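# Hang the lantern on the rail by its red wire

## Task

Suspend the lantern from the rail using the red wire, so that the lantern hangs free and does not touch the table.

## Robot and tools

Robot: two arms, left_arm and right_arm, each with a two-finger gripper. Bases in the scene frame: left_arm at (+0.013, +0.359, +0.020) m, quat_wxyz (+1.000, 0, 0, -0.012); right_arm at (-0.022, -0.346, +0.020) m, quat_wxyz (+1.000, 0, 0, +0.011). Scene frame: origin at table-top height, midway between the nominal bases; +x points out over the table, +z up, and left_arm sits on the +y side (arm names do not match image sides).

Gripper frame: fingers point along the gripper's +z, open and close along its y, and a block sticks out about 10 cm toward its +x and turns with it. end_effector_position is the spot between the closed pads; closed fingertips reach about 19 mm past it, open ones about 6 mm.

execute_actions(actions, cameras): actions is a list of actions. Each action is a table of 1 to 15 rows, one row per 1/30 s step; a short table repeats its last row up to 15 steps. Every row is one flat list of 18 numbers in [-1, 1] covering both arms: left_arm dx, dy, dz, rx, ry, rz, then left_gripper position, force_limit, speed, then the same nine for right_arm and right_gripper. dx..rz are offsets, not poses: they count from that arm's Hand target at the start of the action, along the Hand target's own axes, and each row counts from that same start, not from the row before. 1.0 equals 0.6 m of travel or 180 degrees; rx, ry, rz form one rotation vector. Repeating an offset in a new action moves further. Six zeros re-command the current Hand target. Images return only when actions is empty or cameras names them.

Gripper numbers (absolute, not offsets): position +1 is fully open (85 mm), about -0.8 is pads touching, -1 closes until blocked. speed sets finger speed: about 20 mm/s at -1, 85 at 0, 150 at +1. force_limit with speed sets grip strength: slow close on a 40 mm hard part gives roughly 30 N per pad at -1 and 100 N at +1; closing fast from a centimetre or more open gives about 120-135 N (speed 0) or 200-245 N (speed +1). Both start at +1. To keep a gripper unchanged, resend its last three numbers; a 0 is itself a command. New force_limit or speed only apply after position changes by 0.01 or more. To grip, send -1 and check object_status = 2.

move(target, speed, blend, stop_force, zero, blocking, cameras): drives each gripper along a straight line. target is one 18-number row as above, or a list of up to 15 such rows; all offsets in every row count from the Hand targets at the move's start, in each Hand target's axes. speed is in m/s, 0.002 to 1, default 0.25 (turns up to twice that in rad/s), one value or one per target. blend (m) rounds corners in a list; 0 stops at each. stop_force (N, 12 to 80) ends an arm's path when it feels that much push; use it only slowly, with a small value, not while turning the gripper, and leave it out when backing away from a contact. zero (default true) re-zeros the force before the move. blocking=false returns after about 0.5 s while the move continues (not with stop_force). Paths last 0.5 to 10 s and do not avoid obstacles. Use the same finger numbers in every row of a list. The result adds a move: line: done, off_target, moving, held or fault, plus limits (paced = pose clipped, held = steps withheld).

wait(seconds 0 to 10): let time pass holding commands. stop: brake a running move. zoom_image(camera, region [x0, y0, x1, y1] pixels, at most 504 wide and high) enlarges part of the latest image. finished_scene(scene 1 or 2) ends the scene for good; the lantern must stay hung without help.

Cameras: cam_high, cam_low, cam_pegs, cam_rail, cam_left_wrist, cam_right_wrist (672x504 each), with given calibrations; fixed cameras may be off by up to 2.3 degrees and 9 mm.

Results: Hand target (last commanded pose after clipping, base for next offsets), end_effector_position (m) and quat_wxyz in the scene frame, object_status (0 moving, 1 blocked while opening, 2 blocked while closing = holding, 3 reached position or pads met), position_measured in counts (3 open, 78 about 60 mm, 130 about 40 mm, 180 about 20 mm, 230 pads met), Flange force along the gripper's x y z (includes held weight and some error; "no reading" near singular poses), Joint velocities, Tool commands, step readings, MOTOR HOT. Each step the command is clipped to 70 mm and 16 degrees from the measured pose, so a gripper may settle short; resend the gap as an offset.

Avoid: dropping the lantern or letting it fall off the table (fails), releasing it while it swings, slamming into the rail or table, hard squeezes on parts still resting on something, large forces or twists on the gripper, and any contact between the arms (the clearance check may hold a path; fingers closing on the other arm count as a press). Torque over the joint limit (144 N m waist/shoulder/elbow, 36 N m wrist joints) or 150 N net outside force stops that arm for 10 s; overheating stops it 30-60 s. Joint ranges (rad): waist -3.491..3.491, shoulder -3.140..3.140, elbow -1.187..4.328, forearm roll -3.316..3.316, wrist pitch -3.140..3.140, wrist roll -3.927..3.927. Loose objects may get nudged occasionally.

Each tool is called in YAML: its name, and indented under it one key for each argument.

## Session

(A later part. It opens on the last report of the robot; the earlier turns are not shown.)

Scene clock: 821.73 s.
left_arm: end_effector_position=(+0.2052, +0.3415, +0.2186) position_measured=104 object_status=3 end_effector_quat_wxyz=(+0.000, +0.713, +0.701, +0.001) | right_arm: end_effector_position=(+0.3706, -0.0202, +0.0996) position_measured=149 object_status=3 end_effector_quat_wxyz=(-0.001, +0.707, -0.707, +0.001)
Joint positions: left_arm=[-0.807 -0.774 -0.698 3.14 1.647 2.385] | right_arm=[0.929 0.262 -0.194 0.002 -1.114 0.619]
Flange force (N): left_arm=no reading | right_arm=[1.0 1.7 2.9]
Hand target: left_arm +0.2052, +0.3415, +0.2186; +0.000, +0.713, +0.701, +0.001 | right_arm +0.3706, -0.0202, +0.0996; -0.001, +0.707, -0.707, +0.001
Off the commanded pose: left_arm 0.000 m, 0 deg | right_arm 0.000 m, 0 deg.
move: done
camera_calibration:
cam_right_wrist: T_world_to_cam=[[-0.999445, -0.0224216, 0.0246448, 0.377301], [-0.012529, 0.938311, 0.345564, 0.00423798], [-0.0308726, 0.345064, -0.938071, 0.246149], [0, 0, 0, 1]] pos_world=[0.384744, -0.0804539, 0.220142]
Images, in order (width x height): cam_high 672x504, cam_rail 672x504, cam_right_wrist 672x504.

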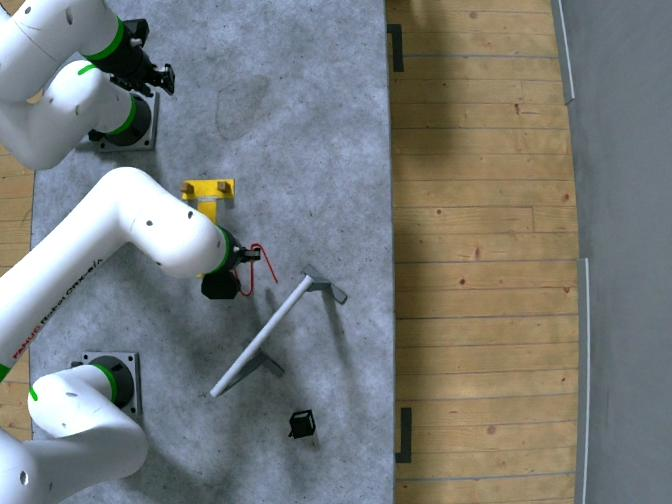

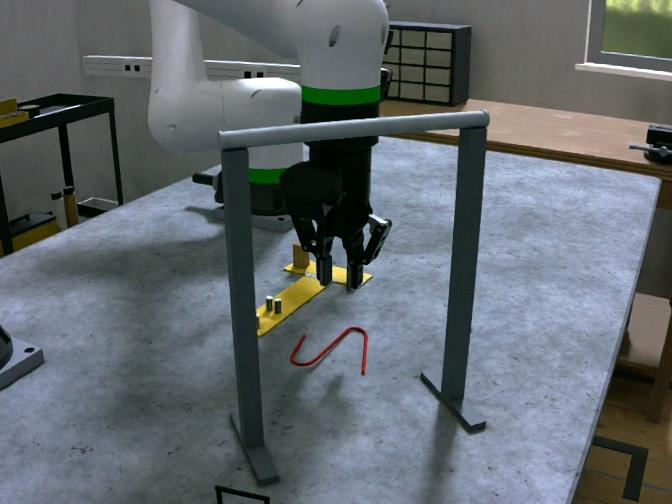

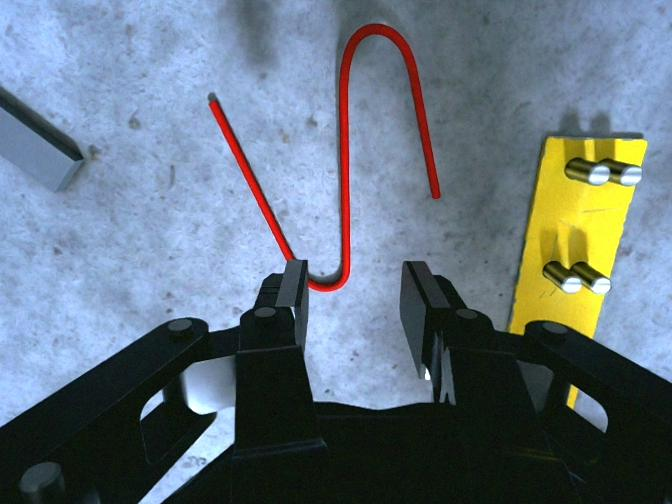

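move:
  target:
    - [0,0,0,0,0,0,0.2,0.6,-1,0,0,0.1303,0,0,0,-0.16,-0.3,-1]
    - [0,0,0,0,0,0,0.2,0.6,-1,0,0,0.1303,0,0,0,-1,0.6,-1]
  speed: 0.05

move:
  target: [0,0,0,0,0,0,0.2,0.6,-1,0,0,-0.3,0,0,0,-1,0.6,-1]
  speed: 0.08
  cameras: ["cam_right_wrist"]

Scene clock: 839.63 s.
left_arm: end_effector_position=(+0.2052, +0.3415, +0.2186) position_measured=104 object_status=3 end_effector_quat_wxyz=(+0.000, +0.713, +0.701, +0.001) | right_arm: end_effector_position=(+0.3707, -0.0202, +0.0214) position_measured=227 object_status=0 end_effector_quat_wxyz=(-0.001, +0.707, -0.707, +0.001)
Joint positions: left_arm=[-0.807 -0.774 -0.698 3.14 1.647 2.385] | right_arm=[0.929 0.364 -0.27 0.002 -0.936 0.619]
Flange force (N): left_arm=no reading | right_arm=[1.5 1.4 3.0]
Hand target: left_arm +0.2052, +0.3415, +0.2186; +0.000, +0.713, +0.701, +0.001 | right_arm +0.3707, -0.0202, +0.0214; -0.001, +0.707, -0.707, +0.001
Off the commanded pose: left_arm 0.000 m, 0 deg | right_arm 0.000 m, 0 deg.
move: done

Scene clock: 842.23 s.
left_arm: end_effector_position=(+0.2052, +0.3415, +0.2186) position_measured=104 object_status=3 end_effector_quat_wxyz=(+0.000, +0.713, +0.701, +0.001) | right_arm: end_effector_position=(+0.3704, -0.0202, +0.2014) position_measured=227 object_status=2 end_effector_quat_wxyz=(-0.001, +0.707, -0.707, +0.001)
Joint positions: left_arm=[-0.807 -0.774 -0.698 3.14 1.647 2.385] | right_arm=[0.929 0.178 -0.044 0.002 -1.347 0.619]
Flange force (N): left_arm=no reading | right_arm=[1.0 1.4 3.6]
Hand target: left_arm +0.2052, +0.3415, +0.2186; +0.000, +0.713, +0.701, +0.001 | right_arm +0.3704, -0.0202, +0.2014; -0.001, +0.707, -0.707, +0.001
Off the commanded pose: left_arm 0.000 m, 0 deg | right_arm 0.000 m, 0 deg.
move: done
camera_calibration:
cam_right_wrist: T_world_to_cam=[[-0.999445, -0.0224206, 0.0246469, 0.374592], [-0.0125302, 0.938344, 0.345476, -0.0309119], [-0.0308731, 0.344976, -0.938104, 0.341642], [0, 0, 0, 1]] pos_world=[0.384544, -0.0804535, 0.321942]
Images, in order (width x height): cam_right_wrist 672x504.

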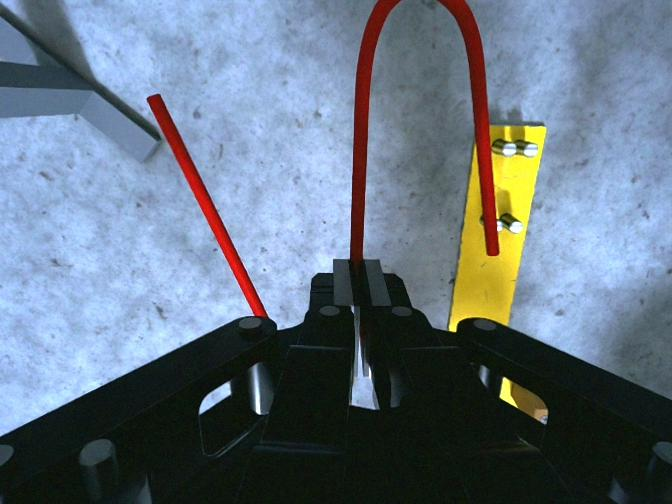

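move:
  target:
    - [0,0,0,0,0,0,0.2,0.6,-1,0.333,0.284,-0.114,0,0,0,-1,0.6,-1]
    - [0,0,0,0,0,0,0.2,0.6,-1,0.883,-0.083,-0.114,0.265,0.596,-0.64,-1,0.6,-1]
  speed: [0.25,0.3]
  blend: 0.03
  cameras: ["cam_right_wrist","cam_high","cam_rail"]

Scene clock: 879.93 s.
left_arm: end_effector_position=(+0.2052, +0.3415, +0.2186) position_measured=104 object_status=3 end_effector_quat_wxyz=(+0.000, +0.713, +0.701, +0.001) | right_arm: end_effector_position=(+0.4204, -0.5499, +0.2700) position_measured=227 object_status=2 end_effector_quat_wxyz=(+0.254, +0.585, +0.395, +0.661)
Joint positions: left_arm=[-0.807 -0.774 -0.698 3.14 1.647 2.385] | right_arm=[-0.98 0.049 -1.11 1.213 1.421 3.718]
Flange force (N): left_arm=no reading | right_arm=[-0.1 -3.6 0.9]
Hand target: left_arm +0.2052, +0.3415, +0.2186; +0.000, +0.713, +0.701, +0.001 | right_arm +0.4204, -0.5499, +0.2700; +0.254, +0.585, +0.395, +0.661
Off the commanded pose: left_arm 0.000 m, 0 deg | right_arm 0.000 m, 0 deg.
move: done; limits=paced
camera_calibration:
cam_right_wrist: T_world_to_cam=[[0.097198, -0.54681, 0.831596, -0.556299], [-0.161161, -0.833172, -0.52901, -0.232464], [0.98213, -0.0826023, -0.169107, -0.278436], [0, 0, 0, 1]] pos_world=[0.290067, -0.520871, 0.292554]
Images, in order (width x height): cam_high 672x504, cam_rail 672x504, cam_right_wrist 672x504.

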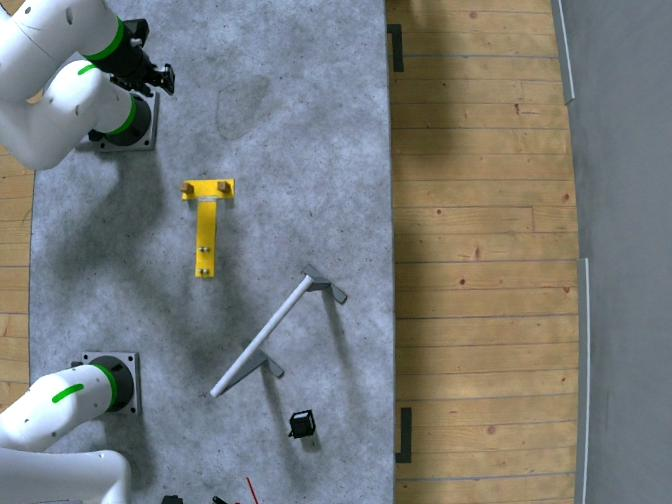

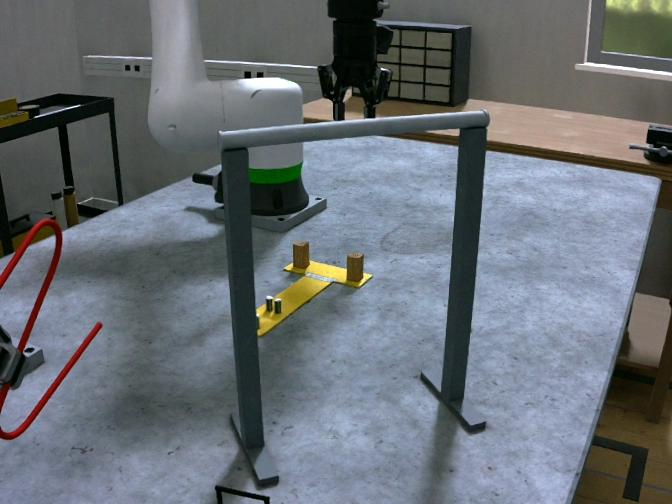

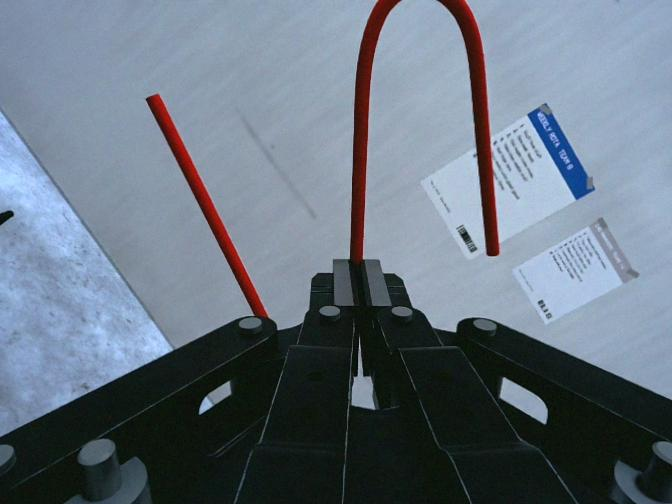

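move:
  target: [0,0,0,0,0,0,0.2,0.6,-1,-0.1397,-0.2055,0.1487,0,0,0,-1,0.6,-1]
  speed: 0.12
  cameras: ["cam_right_wrist","cam_high","cam_rail","cam_low"]

zoom_image:
  camera: "cam_low"
  region: [0, 180, 200, 330]

zoom_image:
  camera: "cam_high"
  region: [220, 380, 370, 504]

Scene clock: 890.23 s.
left_arm: end_effector_position=(+0.2052, +0.3415, +0.2186) position_measured=104 object_status=3 end_effector_quat_wxyz=(+0.000, +0.713, +0.701, +0.001) | right_arm: end_effector_position=(+0.5076, -0.5282, +0.1220) position_measured=227 object_status=2 end_effector_quat_wxyz=(+0.201, +0.620, +0.387, +0.652)
Joint positions: left_arm=[-0.807 -0.774 -0.698 3.14 1.647 2.385] | right_arm=[-0.638 0.51 -0.973 0.881 1.447 3.93]
Flange force (N): left_arm=no reading | right_arm=[-1.5 -2.3 -0.2]
Hand target: left_arm +0.2052, +0.3415, +0.2186; +0.000, +0.713, +0.701, +0.001 | right_arm +0.5073, -0.5279, +0.1211; +0.254, +0.585, +0.395, +0.661
Off the commanded pose: left_arm 0.000 m, 0 deg | right_arm 0.001 m, 7 deg.
joint sent to its limit (right arm) — joint 6 (wrist roll), upper limit. The joint targets are off in orientation, not in position.
move: off_target (right_arm)
camera_calibration:
cam_right_wrist: T_world_to_cam=[[0.188881, -0.610871, 0.76887, -0.502456], [-0.189851, -0.790907, -0.581741, -0.235451], [0.963473, -0.0360911, -0.265362, -0.341526], [0, 0, 0, 1]] pos_world=[0.379255, -0.505481, 0.158724]
Images, in order (width x height): cam_high 672x504, cam_low 672x504, cam_rail 672x504, cam_right_wrist 672x504.

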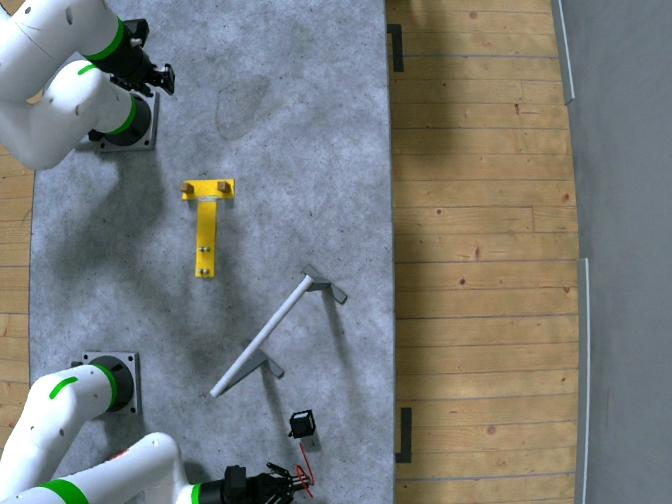

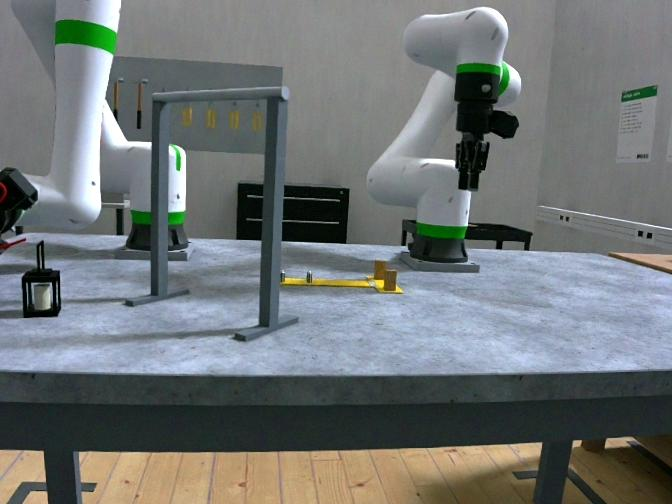

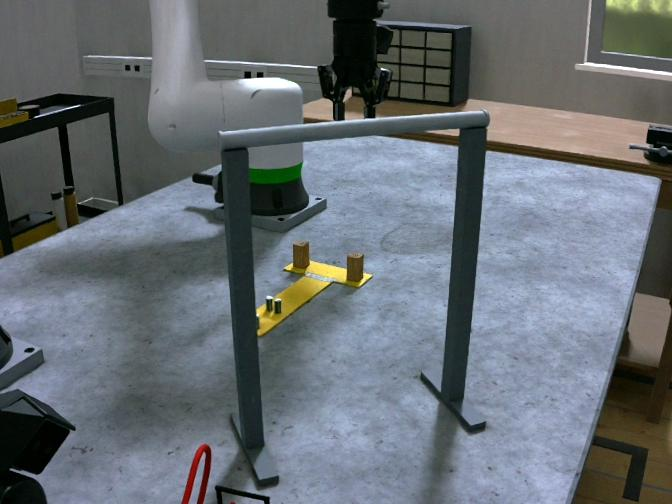

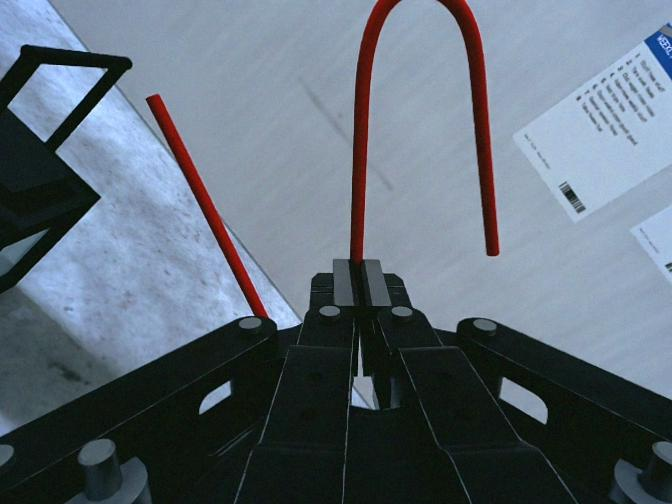

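Scaled by 2.520 from the camera's 672x504 image, which has a finer 960x720 frame.

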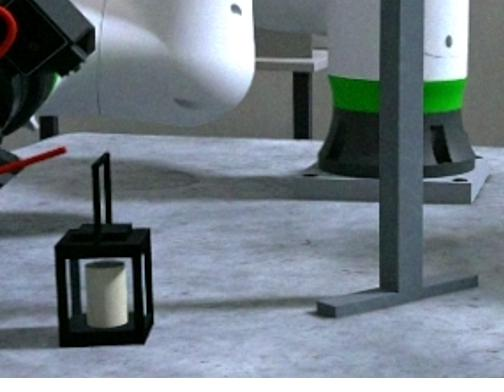

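Scaled by 3.360 from the camera's 672x504 image, which has a finer 960x720 frame.

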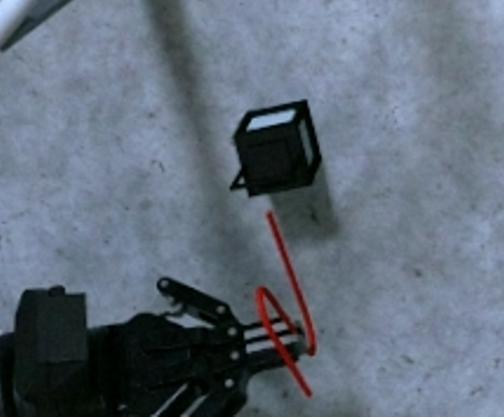

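move:
  target:
    - [0,0,0,0,0,0,0.2,0.6,-1,0.1397,0.2055,-0.1487,0,0,0,-1,0.6,-1]
    - [0,0,0,0,0,0,0.2,0.6,-1,0.1397,0.2055,-0.1487,0,0,0.6,-1,0.6,-1]
    - [0,0,0,0,0,0,0.2,0.6,-1,0.1397,0.2055,-0.1487,0,0,-0.8,-1,0.6,-1]
    - [0,0,0,0,0,0,0.2,0.6,-1,0.1397,0.2055,-0.1487,0,0,0,-1,0.6,-1]
  speed: [0.15,0.5,0.5,0.5]

Scene clock: 906.90 s.
left_arm: end_effector_position=(+0.2052, +0.3415, +0.2186) position_measured=104 object_status=3 end_effector_quat_wxyz=(+0.000, +0.713, +0.701, +0.001) | right_arm: end_effector_position=(+0.4204, -0.5499, +0.2700) position_measured=227 object_status=2 end_effector_quat_wxyz=(+0.254, +0.585, +0.395, +0.661)
Joint positions: left_arm=[-0.807 -0.774 -0.698 3.14 1.647 2.385] | right_arm=[-0.98 0.049 -1.11 1.213 1.421 -2.565]
Flange force (N): left_arm=no reading | right_arm=[-0.8 -2.7 0.3]
Hand target: left_arm +0.2052, +0.3415, +0.2186; +0.000, +0.713, +0.701, +0.001 | right_arm +0.4204, -0.5499, +0.2700; +0.254, +0.585, +0.395, +0.661
Off the commanded pose: left_arm 0.000 m, 0 deg | right_arm 0.000 m, 0 deg.
move: done

move:
  target: [0,0,0,0,0,0,0.2,0.6,-1,-0.1397,-0.2055,0.1487,0,0,0,-1,0.6,-1]
  speed: 0.12
  cameras: ["cam_right_wrist","cam_high","cam_rail","cam_low"]

zoom_image:
  camera: "cam_low"
  region: [0, 180, 200, 330]

zoom_image:
  camera: "cam_high"
  region: [220, 380, 370, 504]

Scene clock: 917.23 s.
left_arm: end_effector_position=(+0.2052, +0.3415, +0.2186) position_measured=104 object_status=3 end_effector_quat_wxyz=(+0.000, +0.713, +0.701, +0.001) | right_arm: end_effector_position=(+0.5073, -0.5279, +0.1212) position_measured=227 object_status=2 end_effector_quat_wxyz=(+0.254, +0.585, +0.395, +0.661)
Joint positions: left_arm=[-0.807 -0.774 -0.698 3.14 1.647 2.385] | right_arm=[-0.595 0.577 -0.974 0.8 1.559 -2.195]
Flange force (N): left_arm=no reading | right_arm=[-1.7 -0.9 -1.5]
Hand target: left_arm +0.2052, +0.3415, +0.2186; +0.000, +0.713, +0.701, +0.001 | right_arm +0.5073, -0.5279, +0.1211; +0.254, +0.585, +0.395, +0.661
Off the commanded pose: left_arm 0.000 m, 0 deg | right_arm 0.000 m, 0 deg.
move: done
camera_calibration:
cam_right_wrist: T_world_to_cam=[[0.097198, -0.54681, 0.831596, -0.428881], [-0.161161, -0.833172, -0.52901, -0.278915], [0.98213, -0.0826023, -0.169107, -0.387047], [0, 0, 0, 1]] pos_world=[0.376867, -0.498871, 0.143654]
Images, in order (width x height): cam_high 672x504, cam_low 672x504, cam_rail 672x504, cam_right_wrist 672x504.

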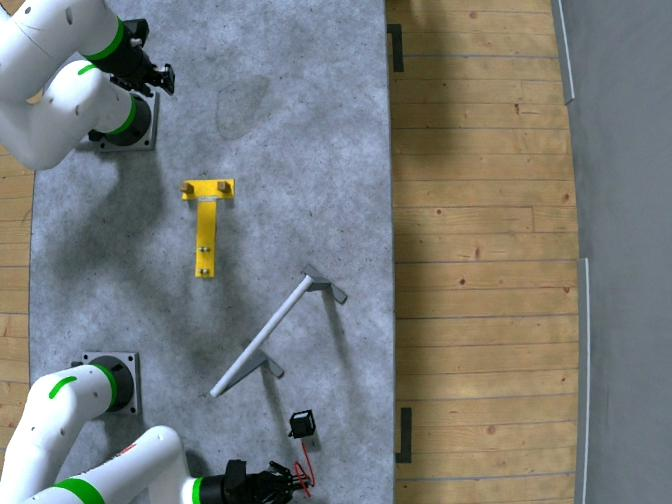

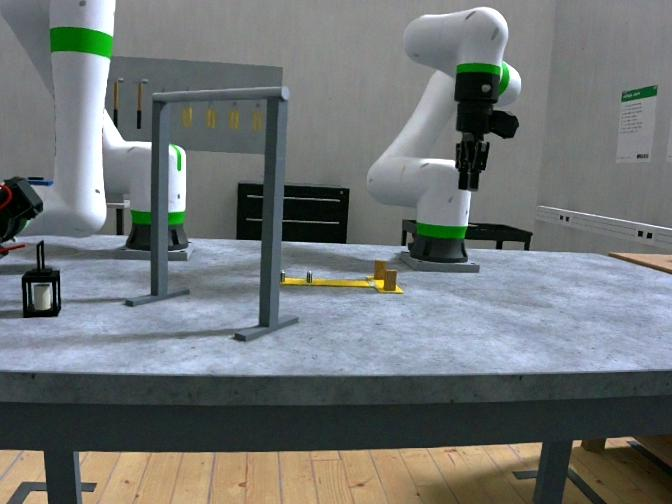

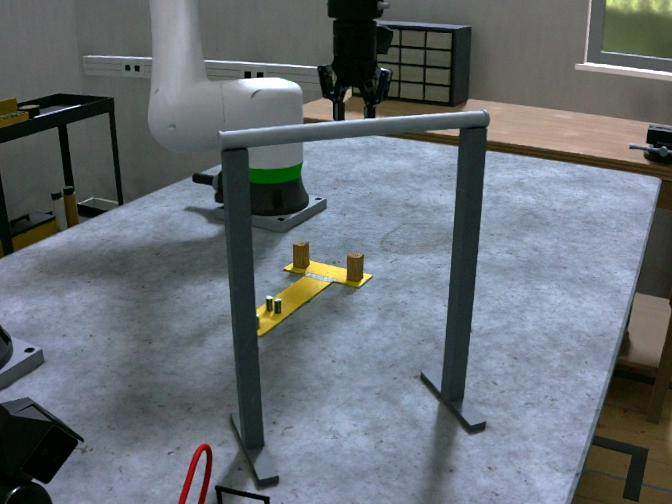

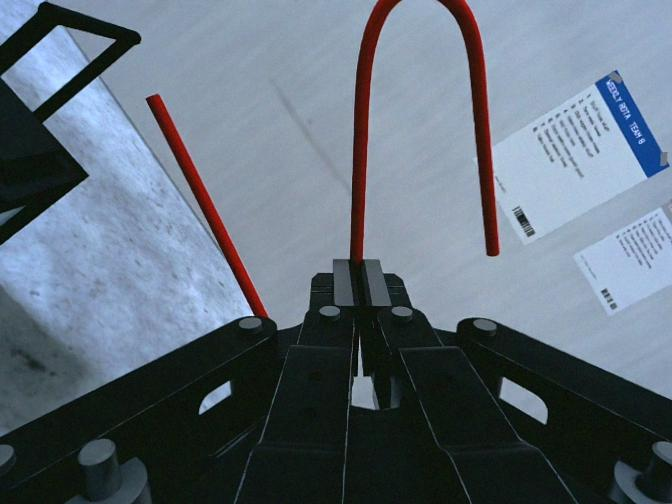

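Scaled by 2.520 from the camera's 672x504 image, which has a finer 960x720 frame.

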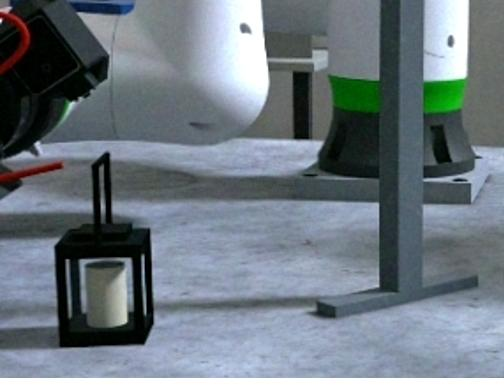

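Scaled by 3.360 from the camera's 672x504 image, which has a finer 960x720 frame.

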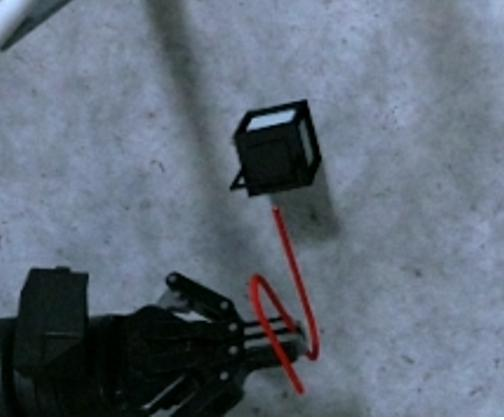

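move:
  target:
    - [0,0,0,0,0,0,0.2,0.6,-1,-0.0077,-0.011,0,0,0,0,-1,0.6,-1]
    - [0,0,0,0,0,0,0.2,0.6,-1,0.055,-0.0402,0,0,0,0,-1,0.6,-1]
  speed: 0.03
  cameras: ["cam_right_wrist","cam_high","cam_low"]

zoom_image:
  camera: "cam_low"
  region: [0, 200, 120, 330]

zoom_image:
  camera: "cam_high"
  region: [220, 380, 370, 504]

Scene clock: 938.20 s.
left_arm: end_effector_position=(+0.2052, +0.3415, +0.2186) position_measured=104 object_status=3 end_effector_quat_wxyz=(+0.000, +0.713, +0.701, +0.001) | right_arm: end_effector_position=(+0.4981, -0.4881, +0.1203) position_measured=227 object_status=2 end_effector_quat_wxyz=(+0.254, +0.585, +0.395, +0.661)
Joint positions: left_arm=[-0.807 -0.774 -0.698 3.14 1.647 2.385] | right_arm=[-0.456 0.562 -1.04 0.661 1.598 -2.161]
Flange force (N): left_arm=no reading | right_arm=[-1.5 -2.6 0.2]
Hand target: left_arm +0.2052, +0.3415, +0.2186; +0.000, +0.713, +0.701, +0.001 | right_arm +0.4981, -0.4881, +0.1203; +0.254, +0.585, +0.395, +0.661
Off the commanded pose: left_arm 0.000 m, 0 deg | right_arm 0.000 m, 0 deg.
move: done
camera_calibration:
cam_right_wrist: T_world_to_cam=[[0.0972795, -0.546816, 0.831582, -0.405507], [-0.161213, -0.833168, -0.529, -0.247693], [0.982114, -0.0826011, -0.169204, -0.374855], [0, 0, 0, 1]] pos_world=[0.367666, -0.459071, 0.142755]
Images, in order (width x height): cam_high 672x504, cam_low 672x504, cam_right_wrist 672x504.

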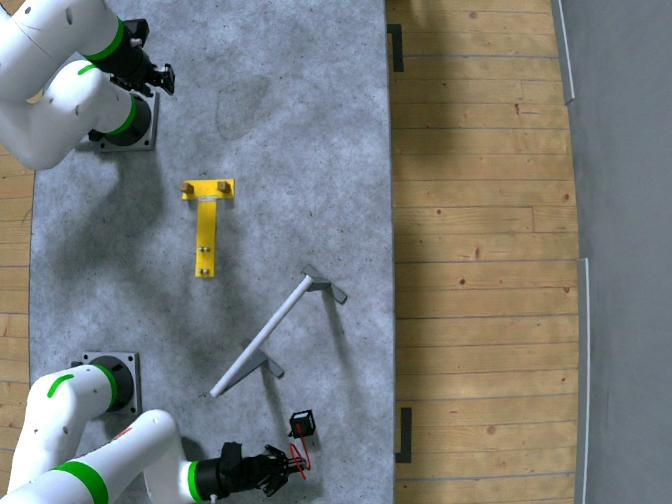

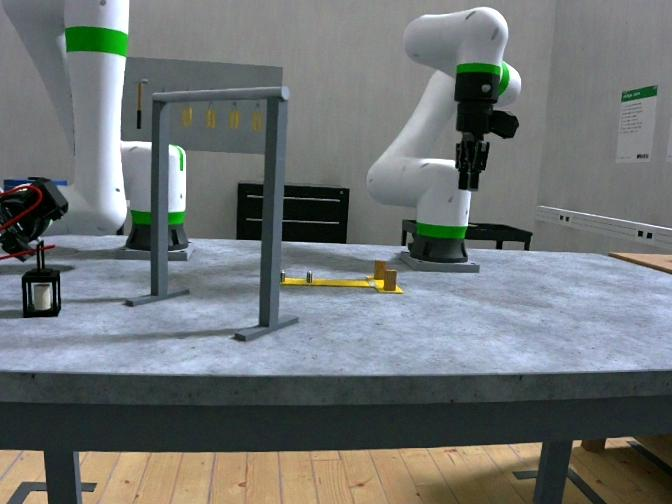

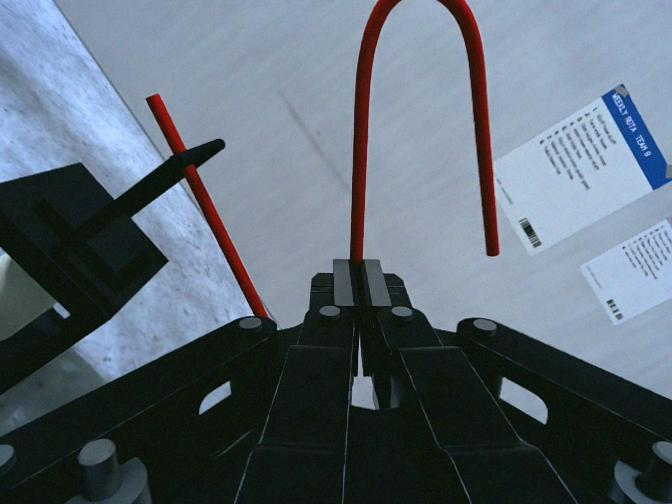

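Scaled by 3.877 from the camera's 672x504 image, which has a finer 960x720 frame.

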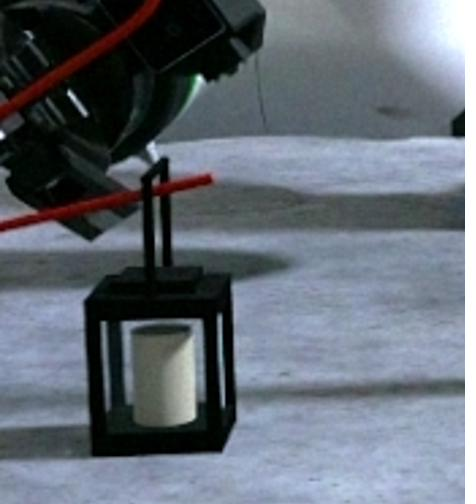

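Scaled by 3.360 from the camera's 672x504 image, which has a finer 960x720 frame.

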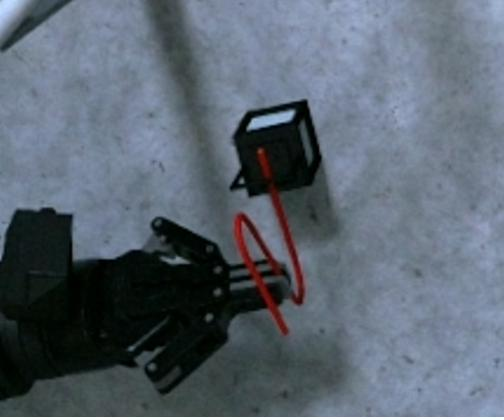

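move:
  target: [0,0,0,0,0,0,0.2,0.6,-1,0.103,-0.0477,0,0,0,0,-1,0.6,-1]
  speed: 0.03
  cameras: ["cam_right_wrist","cam_high","cam_low"]

zoom_image:
  camera: "cam_low"
  region: [0, 200, 120, 330]

zoom_image:
  camera: "cam_high"
  region: [220, 380, 370, 504]

Scene clock: 946.67 s.
left_arm: end_effector_position=(+0.2052, +0.3415, +0.2186) position_measured=104 object_status=3 end_effector_quat_wxyz=(+0.000, +0.713, +0.701, +0.001) | right_arm: end_effector_position=(+0.4829, -0.4228, +0.1322) position_measured=227 object_status=2 end_effector_quat_wxyz=(+0.254, +0.585, +0.395, +0.661)
Joint positions: left_arm=[-0.807 -0.774 -0.698 3.14 1.647 2.385] | right_arm=[-0.144 0.507 -1.126 0.349 1.632 -2.159]
Flange force (N): left_arm=no reading | right_arm=[-0.7 -3.4 0.4]
Hand target: left_arm +0.2052, +0.3415, +0.2186; +0.000, +0.713, +0.701, +0.001 | right_arm +0.4829, -0.4228, +0.1322; +0.254, +0.585, +0.395, +0.661
Off the commanded pose: left_arm 0.000 m, 0 deg | right_arm 0.000 m, 0 deg.
move: done
camera_calibration:
cam_right_wrist: T_world_to_cam=[[0.0972795, -0.546816, 0.831582, -0.378172], [-0.161213, -0.833168, -0.529, -0.189344], [0.982114, -0.0826011, -0.169204, -0.35261], [0, 0, 0, 1]] pos_world=[0.352566, -0.393671, 0.154655]
Images, in order (width x height): cam_high 672x504, cam_low 672x504, cam_right_wrist 672x504.

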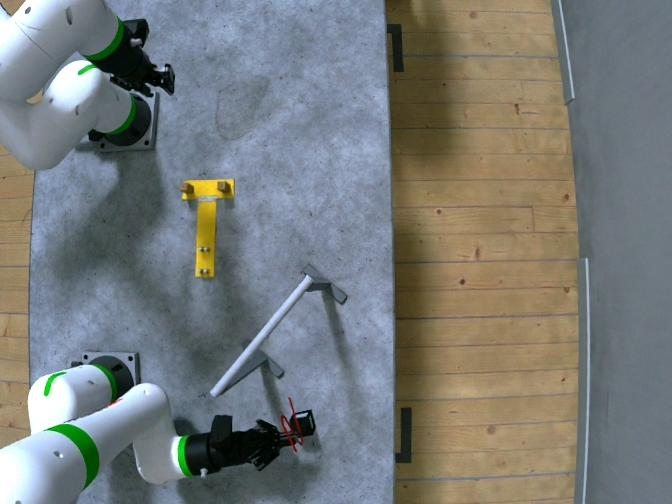

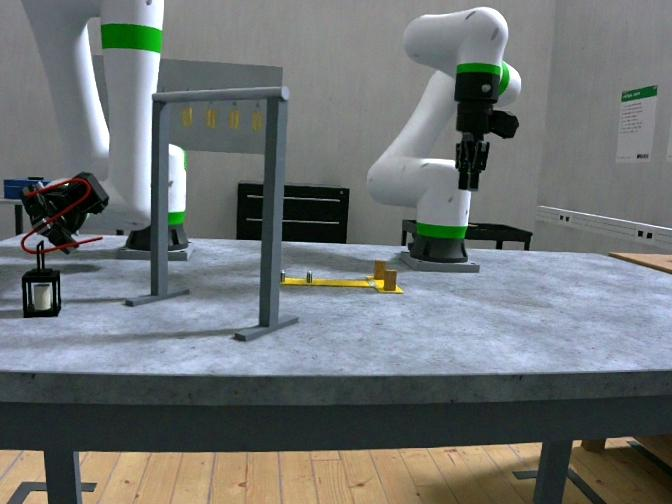

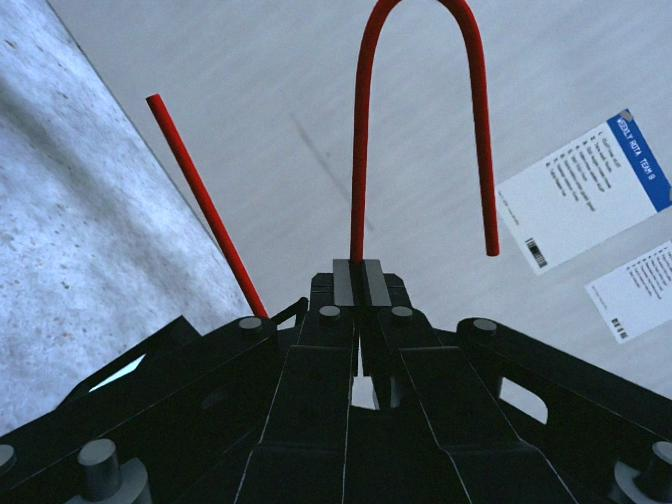

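Scaled by 3.877 from the camera's 672x504 image, which has a finer 960x720 frame.

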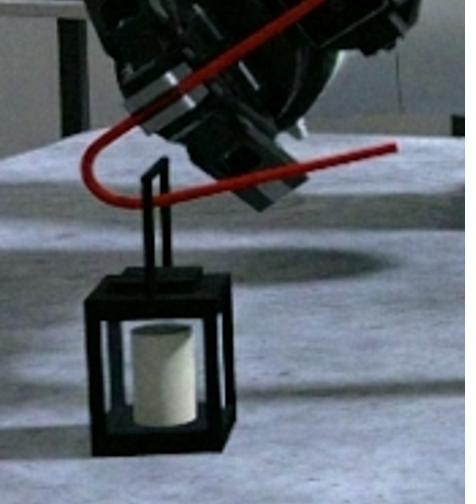

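Scaled by 3.360 from the camera's 672x504 image, which has a finer 960x720 frame.

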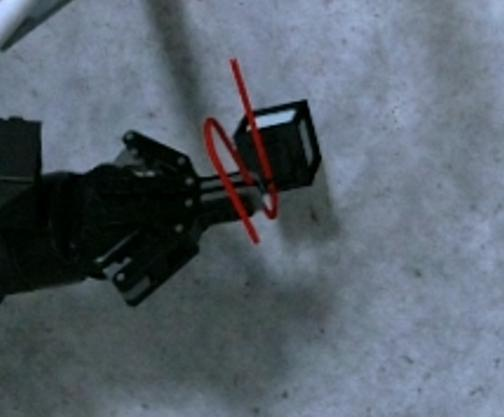

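move:
  target: [0,0,0,0,0,0,0.2,0.6,-1,-0.0107,0.0172,0,0,0,0.3056,-1,0.6,-1]
  speed: 0.1
  cameras: ["cam_right_wrist","cam_high","cam_low"]

zoom_image:
  camera: "cam_low"
  region: [0, 200, 120, 330]

Scene clock: 961.83 s.
left_arm: end_effector_position=(+0.2052, +0.3415, +0.2186) position_measured=104 object_status=3 end_effector_quat_wxyz=(+0.000, +0.713, +0.701, +0.001) | right_arm: end_effector_position=(+0.4854, -0.4336, +0.1370) position_measured=227 object_status=2 end_effector_quat_wxyz=(-0.080, +0.702, +0.080, +0.703)
Joint positions: left_arm=[-0.807 -0.774 -0.698 3.14 1.647 2.385] | right_arm=[-0.203 0.484 -1.12 0.408 1.604 -3.127]
Flange force (N): left_arm=no reading | right_arm=[-3.6 -0.5 0.3]
Hand target: left_arm +0.2052, +0.3415, +0.2186; +0.000, +0.713, +0.701, +0.001 | right_arm +0.4854, -0.4336, +0.1370; -0.080, +0.702, +0.080, +0.703
Off the commanded pose: left_arm 0.000 m, 0 deg | right_arm 0.000 m, 0 deg.
move: done
camera_calibration:
cam_right_wrist: T_world_to_cam=[[0.199112, -0.97972, 0.0224222, -0.514715], [-0.332187, -0.0890021, -0.939005, 0.266427], [0.921958, 0.179519, -0.343172, -0.188458], [0, 0, 0, 1]] pos_world=[0.36474, -0.446732, 0.197044]
Images, in order (width x height): cam_high 672x504, cam_low 672x504, cam_right_wrist 672x504.

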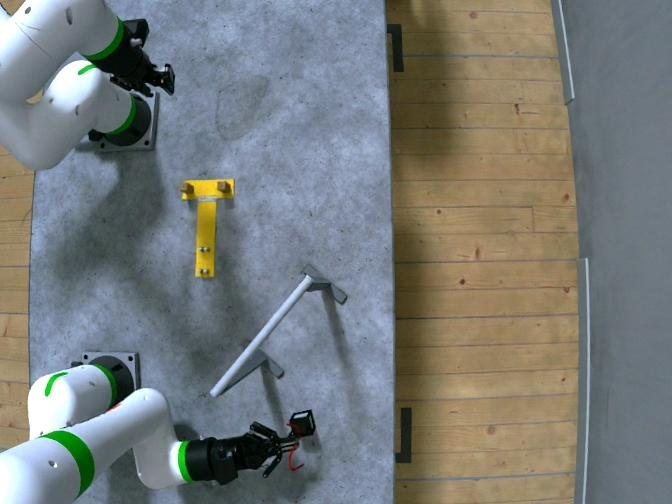

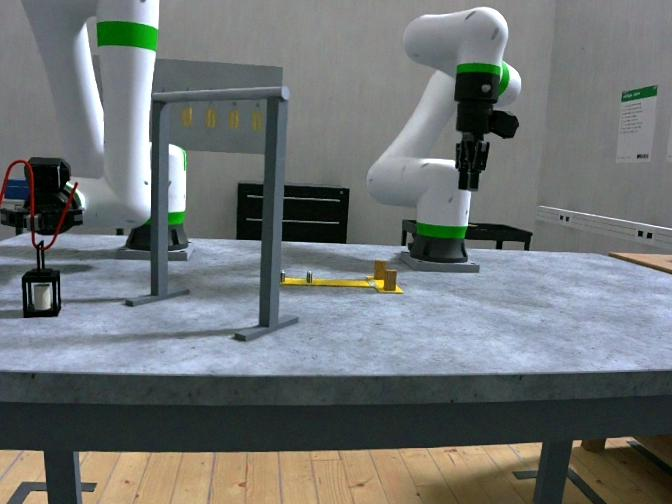

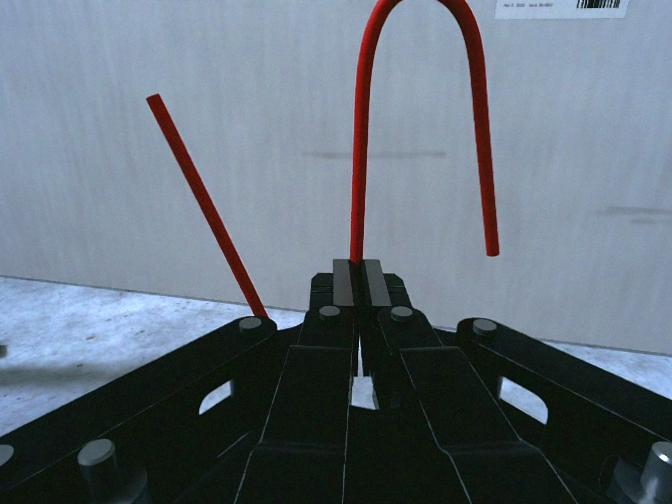

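Scaled by 3.877 from the camera's 672x504 image, which has a finer 960x720 frame.

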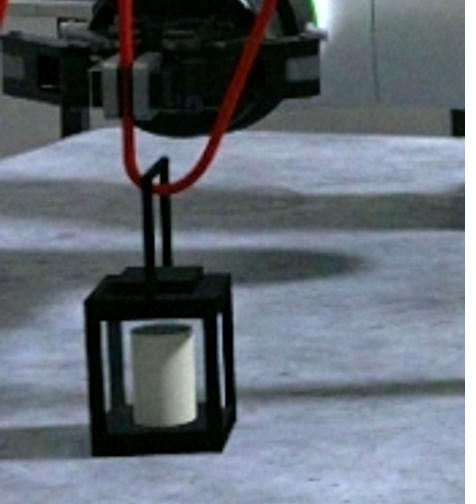

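move:
  target: [0,0,0,0,0,0,0.2,0.6,-1,0.13,0,0,0,0,0,-1,0.6,-1]
  speed: 0.03
  cameras: ["cam_right_wrist","cam_high","cam_low"]

zoom_image:
  camera: "cam_low"
  region: [0, 120, 150, 300]

Scene clock: 969.67 s.
left_arm: end_effector_position=(+0.2052, +0.3415, +0.2186) position_measured=104 object_status=3 end_effector_quat_wxyz=(+0.000, +0.713, +0.701, +0.001) | right_arm: end_effector_position=(+0.4853, -0.4336, +0.2150) position_measured=227 object_status=2 end_effector_quat_wxyz=(-0.080, +0.702, +0.080, +0.703)
Joint positions: left_arm=[-0.807 -0.774 -0.698 3.14 1.647 2.385] | right_arm=[-0.208 0.133 -1.15 0.427 1.31 -3.259]
Flange force (N): left_arm=no reading | right_arm=[-4.5 0.1 -1.0]
Hand target: left_arm +0.2052, +0.3415, +0.2186; +0.000, +0.713, +0.701, +0.001 | right_arm +0.4853, -0.4336, +0.2150; -0.080, +0.702, +0.080, +0.703
Off the commanded pose: left_arm 0.000 m, 0 deg | right_arm 0.000 m, 0 deg.
move: done
camera_calibration:
cam_right_wrist: T_world_to_cam=[[0.199112, -0.97972, 0.0224222, -0.516424], [-0.332187, -0.0890021, -0.939005, 0.339603], [0.921958, 0.179519, -0.343172, -0.161506], [0, 0, 0, 1]] pos_world=[0.36454, -0.446732, 0.275044]
Images, in order (width x height): cam_high 672x504, cam_low 672x504, cam_right_wrist 672x504.

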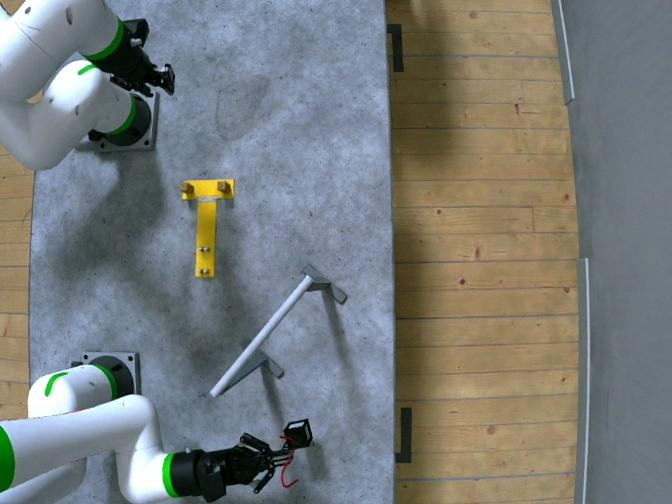

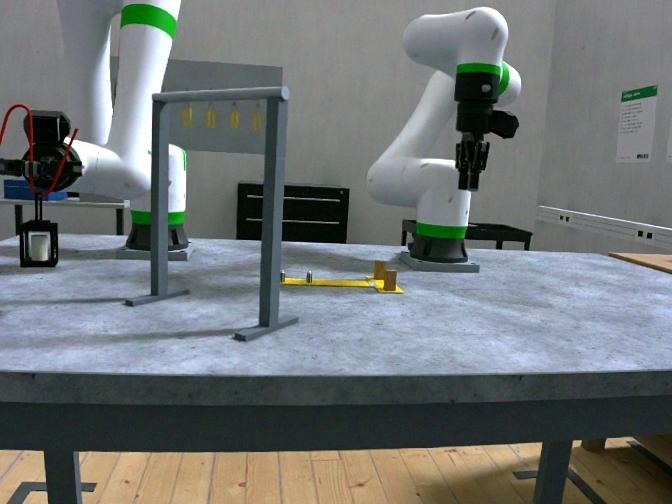

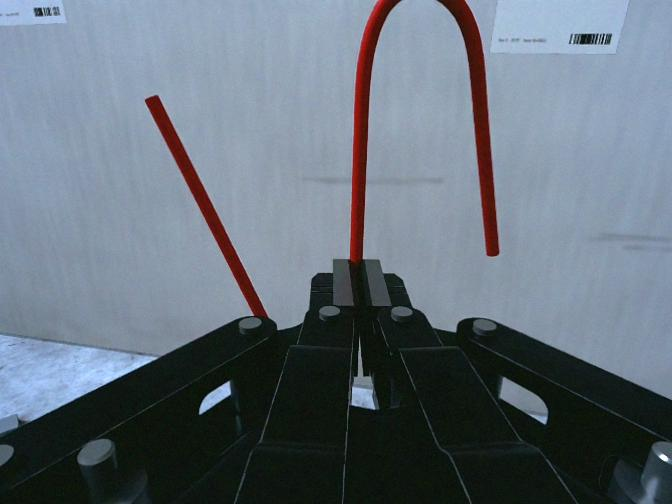

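Scaled by 2.800 from the camera's 672x504 image, which has a finer 960x720 frame.

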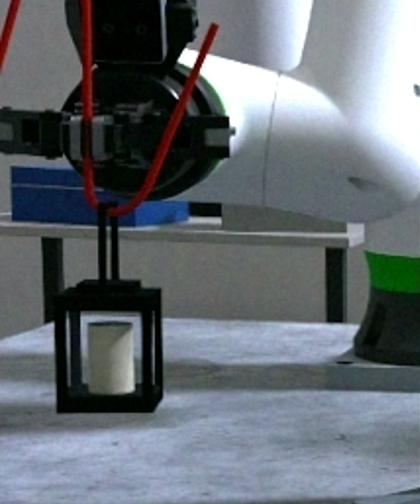

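move:
  target:
    - [0,0,0,0,0,0,0.2,0.6,-1,0.542,-0.038,-0.137,0,0,0,-1,0.6,-1]
    - [0,0,0,0,0,0,0.2,0.6,-1,0.542,-0.703,-0.052,-0.0278,0,0,-1,0.6,-1]
  speed: 0.12
  blend: 0.04
  cameras: ["cam_right_wrist","cam_high","cam_low"]

Scene clock: 987.70 s.
left_arm: end_effector_position=(+0.2052, +0.3415, +0.2186) position_measured=104 object_status=3 end_effector_quat_wxyz=(+0.000, +0.713, +0.701, +0.001) | right_arm: end_effector_position=(+0.3597, -0.0301, +0.5401) position_measured=227 object_status=2 end_effector_quat_wxyz=(-0.151, +0.745, +0.332, +0.558)
Joint positions: left_arm=[-0.807 -0.774 -0.698 3.14 1.647 2.385] | right_arm=[1.115 -0.642 -0.616 0.864 -0.576 -3.924]
Flange force (N): left_arm=no reading | right_arm=[-7.7 -4.0 0.9]
Hand target: left_arm +0.2052, +0.3415, +0.2186; +0.000, +0.713, +0.701, +0.001 | right_arm +0.3592, -0.0296, +0.5398; -0.111, +0.738, +0.218, +0.628
Off the commanded pose: left_arm 0.000 m, 0 deg | right_arm 0.001 m, 39 deg; orientation clipped.
joint sent to its limit (right arm) — joint 6 (wrist roll), lower limit. The joint targets are off in orientation, not in position.
move: off_target (right_arm); limits=paced
camera_calibration:
cam_right_wrist: T_world_to_cam=[[0.646965, -0.74239, 0.174049, -0.339223], [-0.392438, -0.519882, -0.758759, 0.550395], [0.653781, 0.422587, -0.627687, 0.250812], [0, 0, 0, 1]] pos_world=[0.271485, -0.071685, 0.63409]
Images, in order (width x height): cam_high 672x504, cam_low 672x504, cam_right_wrist 672x504.

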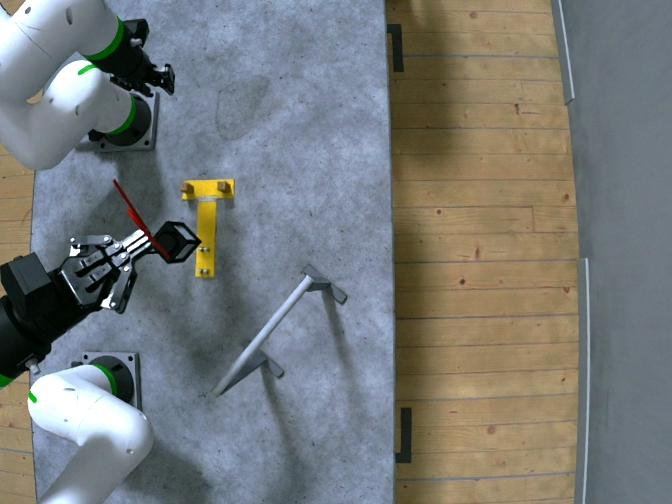

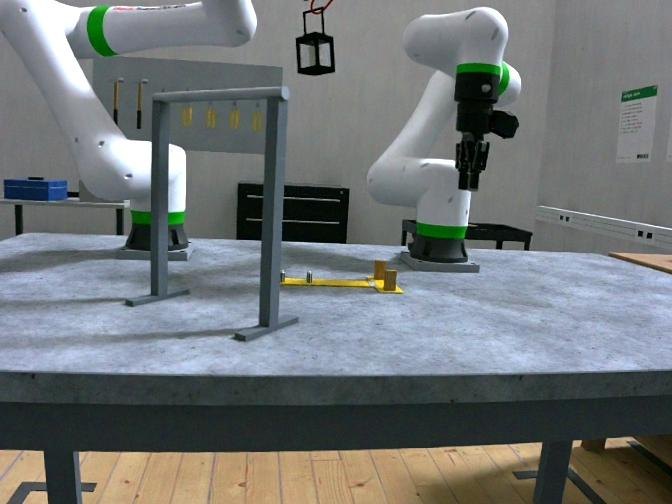

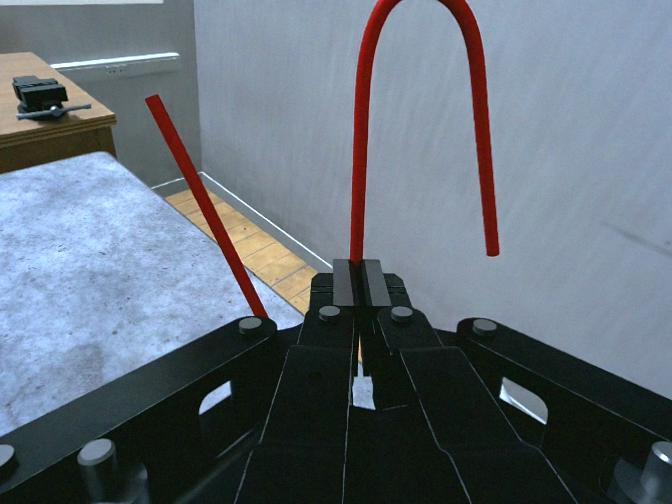

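move:
  target: [0,0,0,0,0,0,0.2,0.6,-1,-0.0208,0.6268,-0.2323,-0.078,0.055,0.0425,-1,0.6,-1]
  speed: 0.12
  cameras: ["cam_low"]

Scene clock: 1003.90 s.
left_arm: end_effector_position=(+0.2052, +0.3415, +0.2186) position_measured=104 object_status=3 end_effector_quat_wxyz=(+0.000, +0.713, +0.701, +0.001) | right_arm: end_effector_position=(+0.4089, -0.4227, +0.5949) position_measured=227 object_status=2 end_effector_quat_wxyz=(-0.050, +0.708, +0.049, +0.703)
Joint positions: left_arm=[-0.807 -0.774 -0.698 3.14 1.647 2.385] | right_arm=[0.007 -0.819 -0.466 -0.304 -0.376 -2.858]
Flange force (N): no reading
Hand target: left_arm +0.2052, +0.3415, +0.2186; +0.000, +0.713, +0.701, +0.001 | right_arm +0.4090, -0.4239, +0.5947; -0.080, +0.702, +0.080, +0.703
Off the commanded pose: left_arm 0.000 m, 0 deg | right_arm 0.001 m, 5 deg.
move: off_target (right_arm)
Images, in order (width x height): cam_low 672x504.

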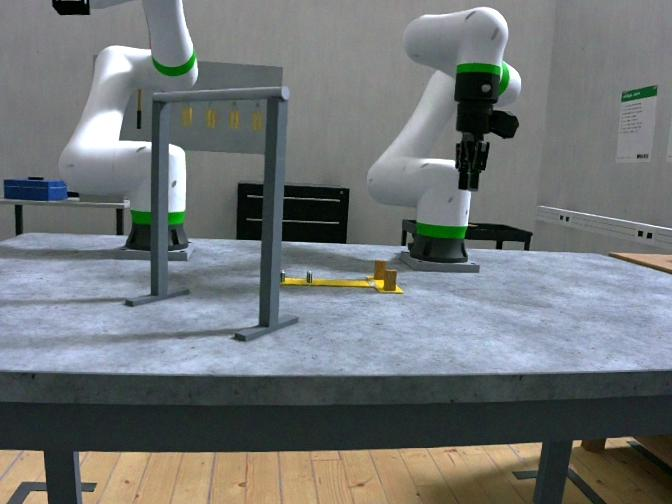

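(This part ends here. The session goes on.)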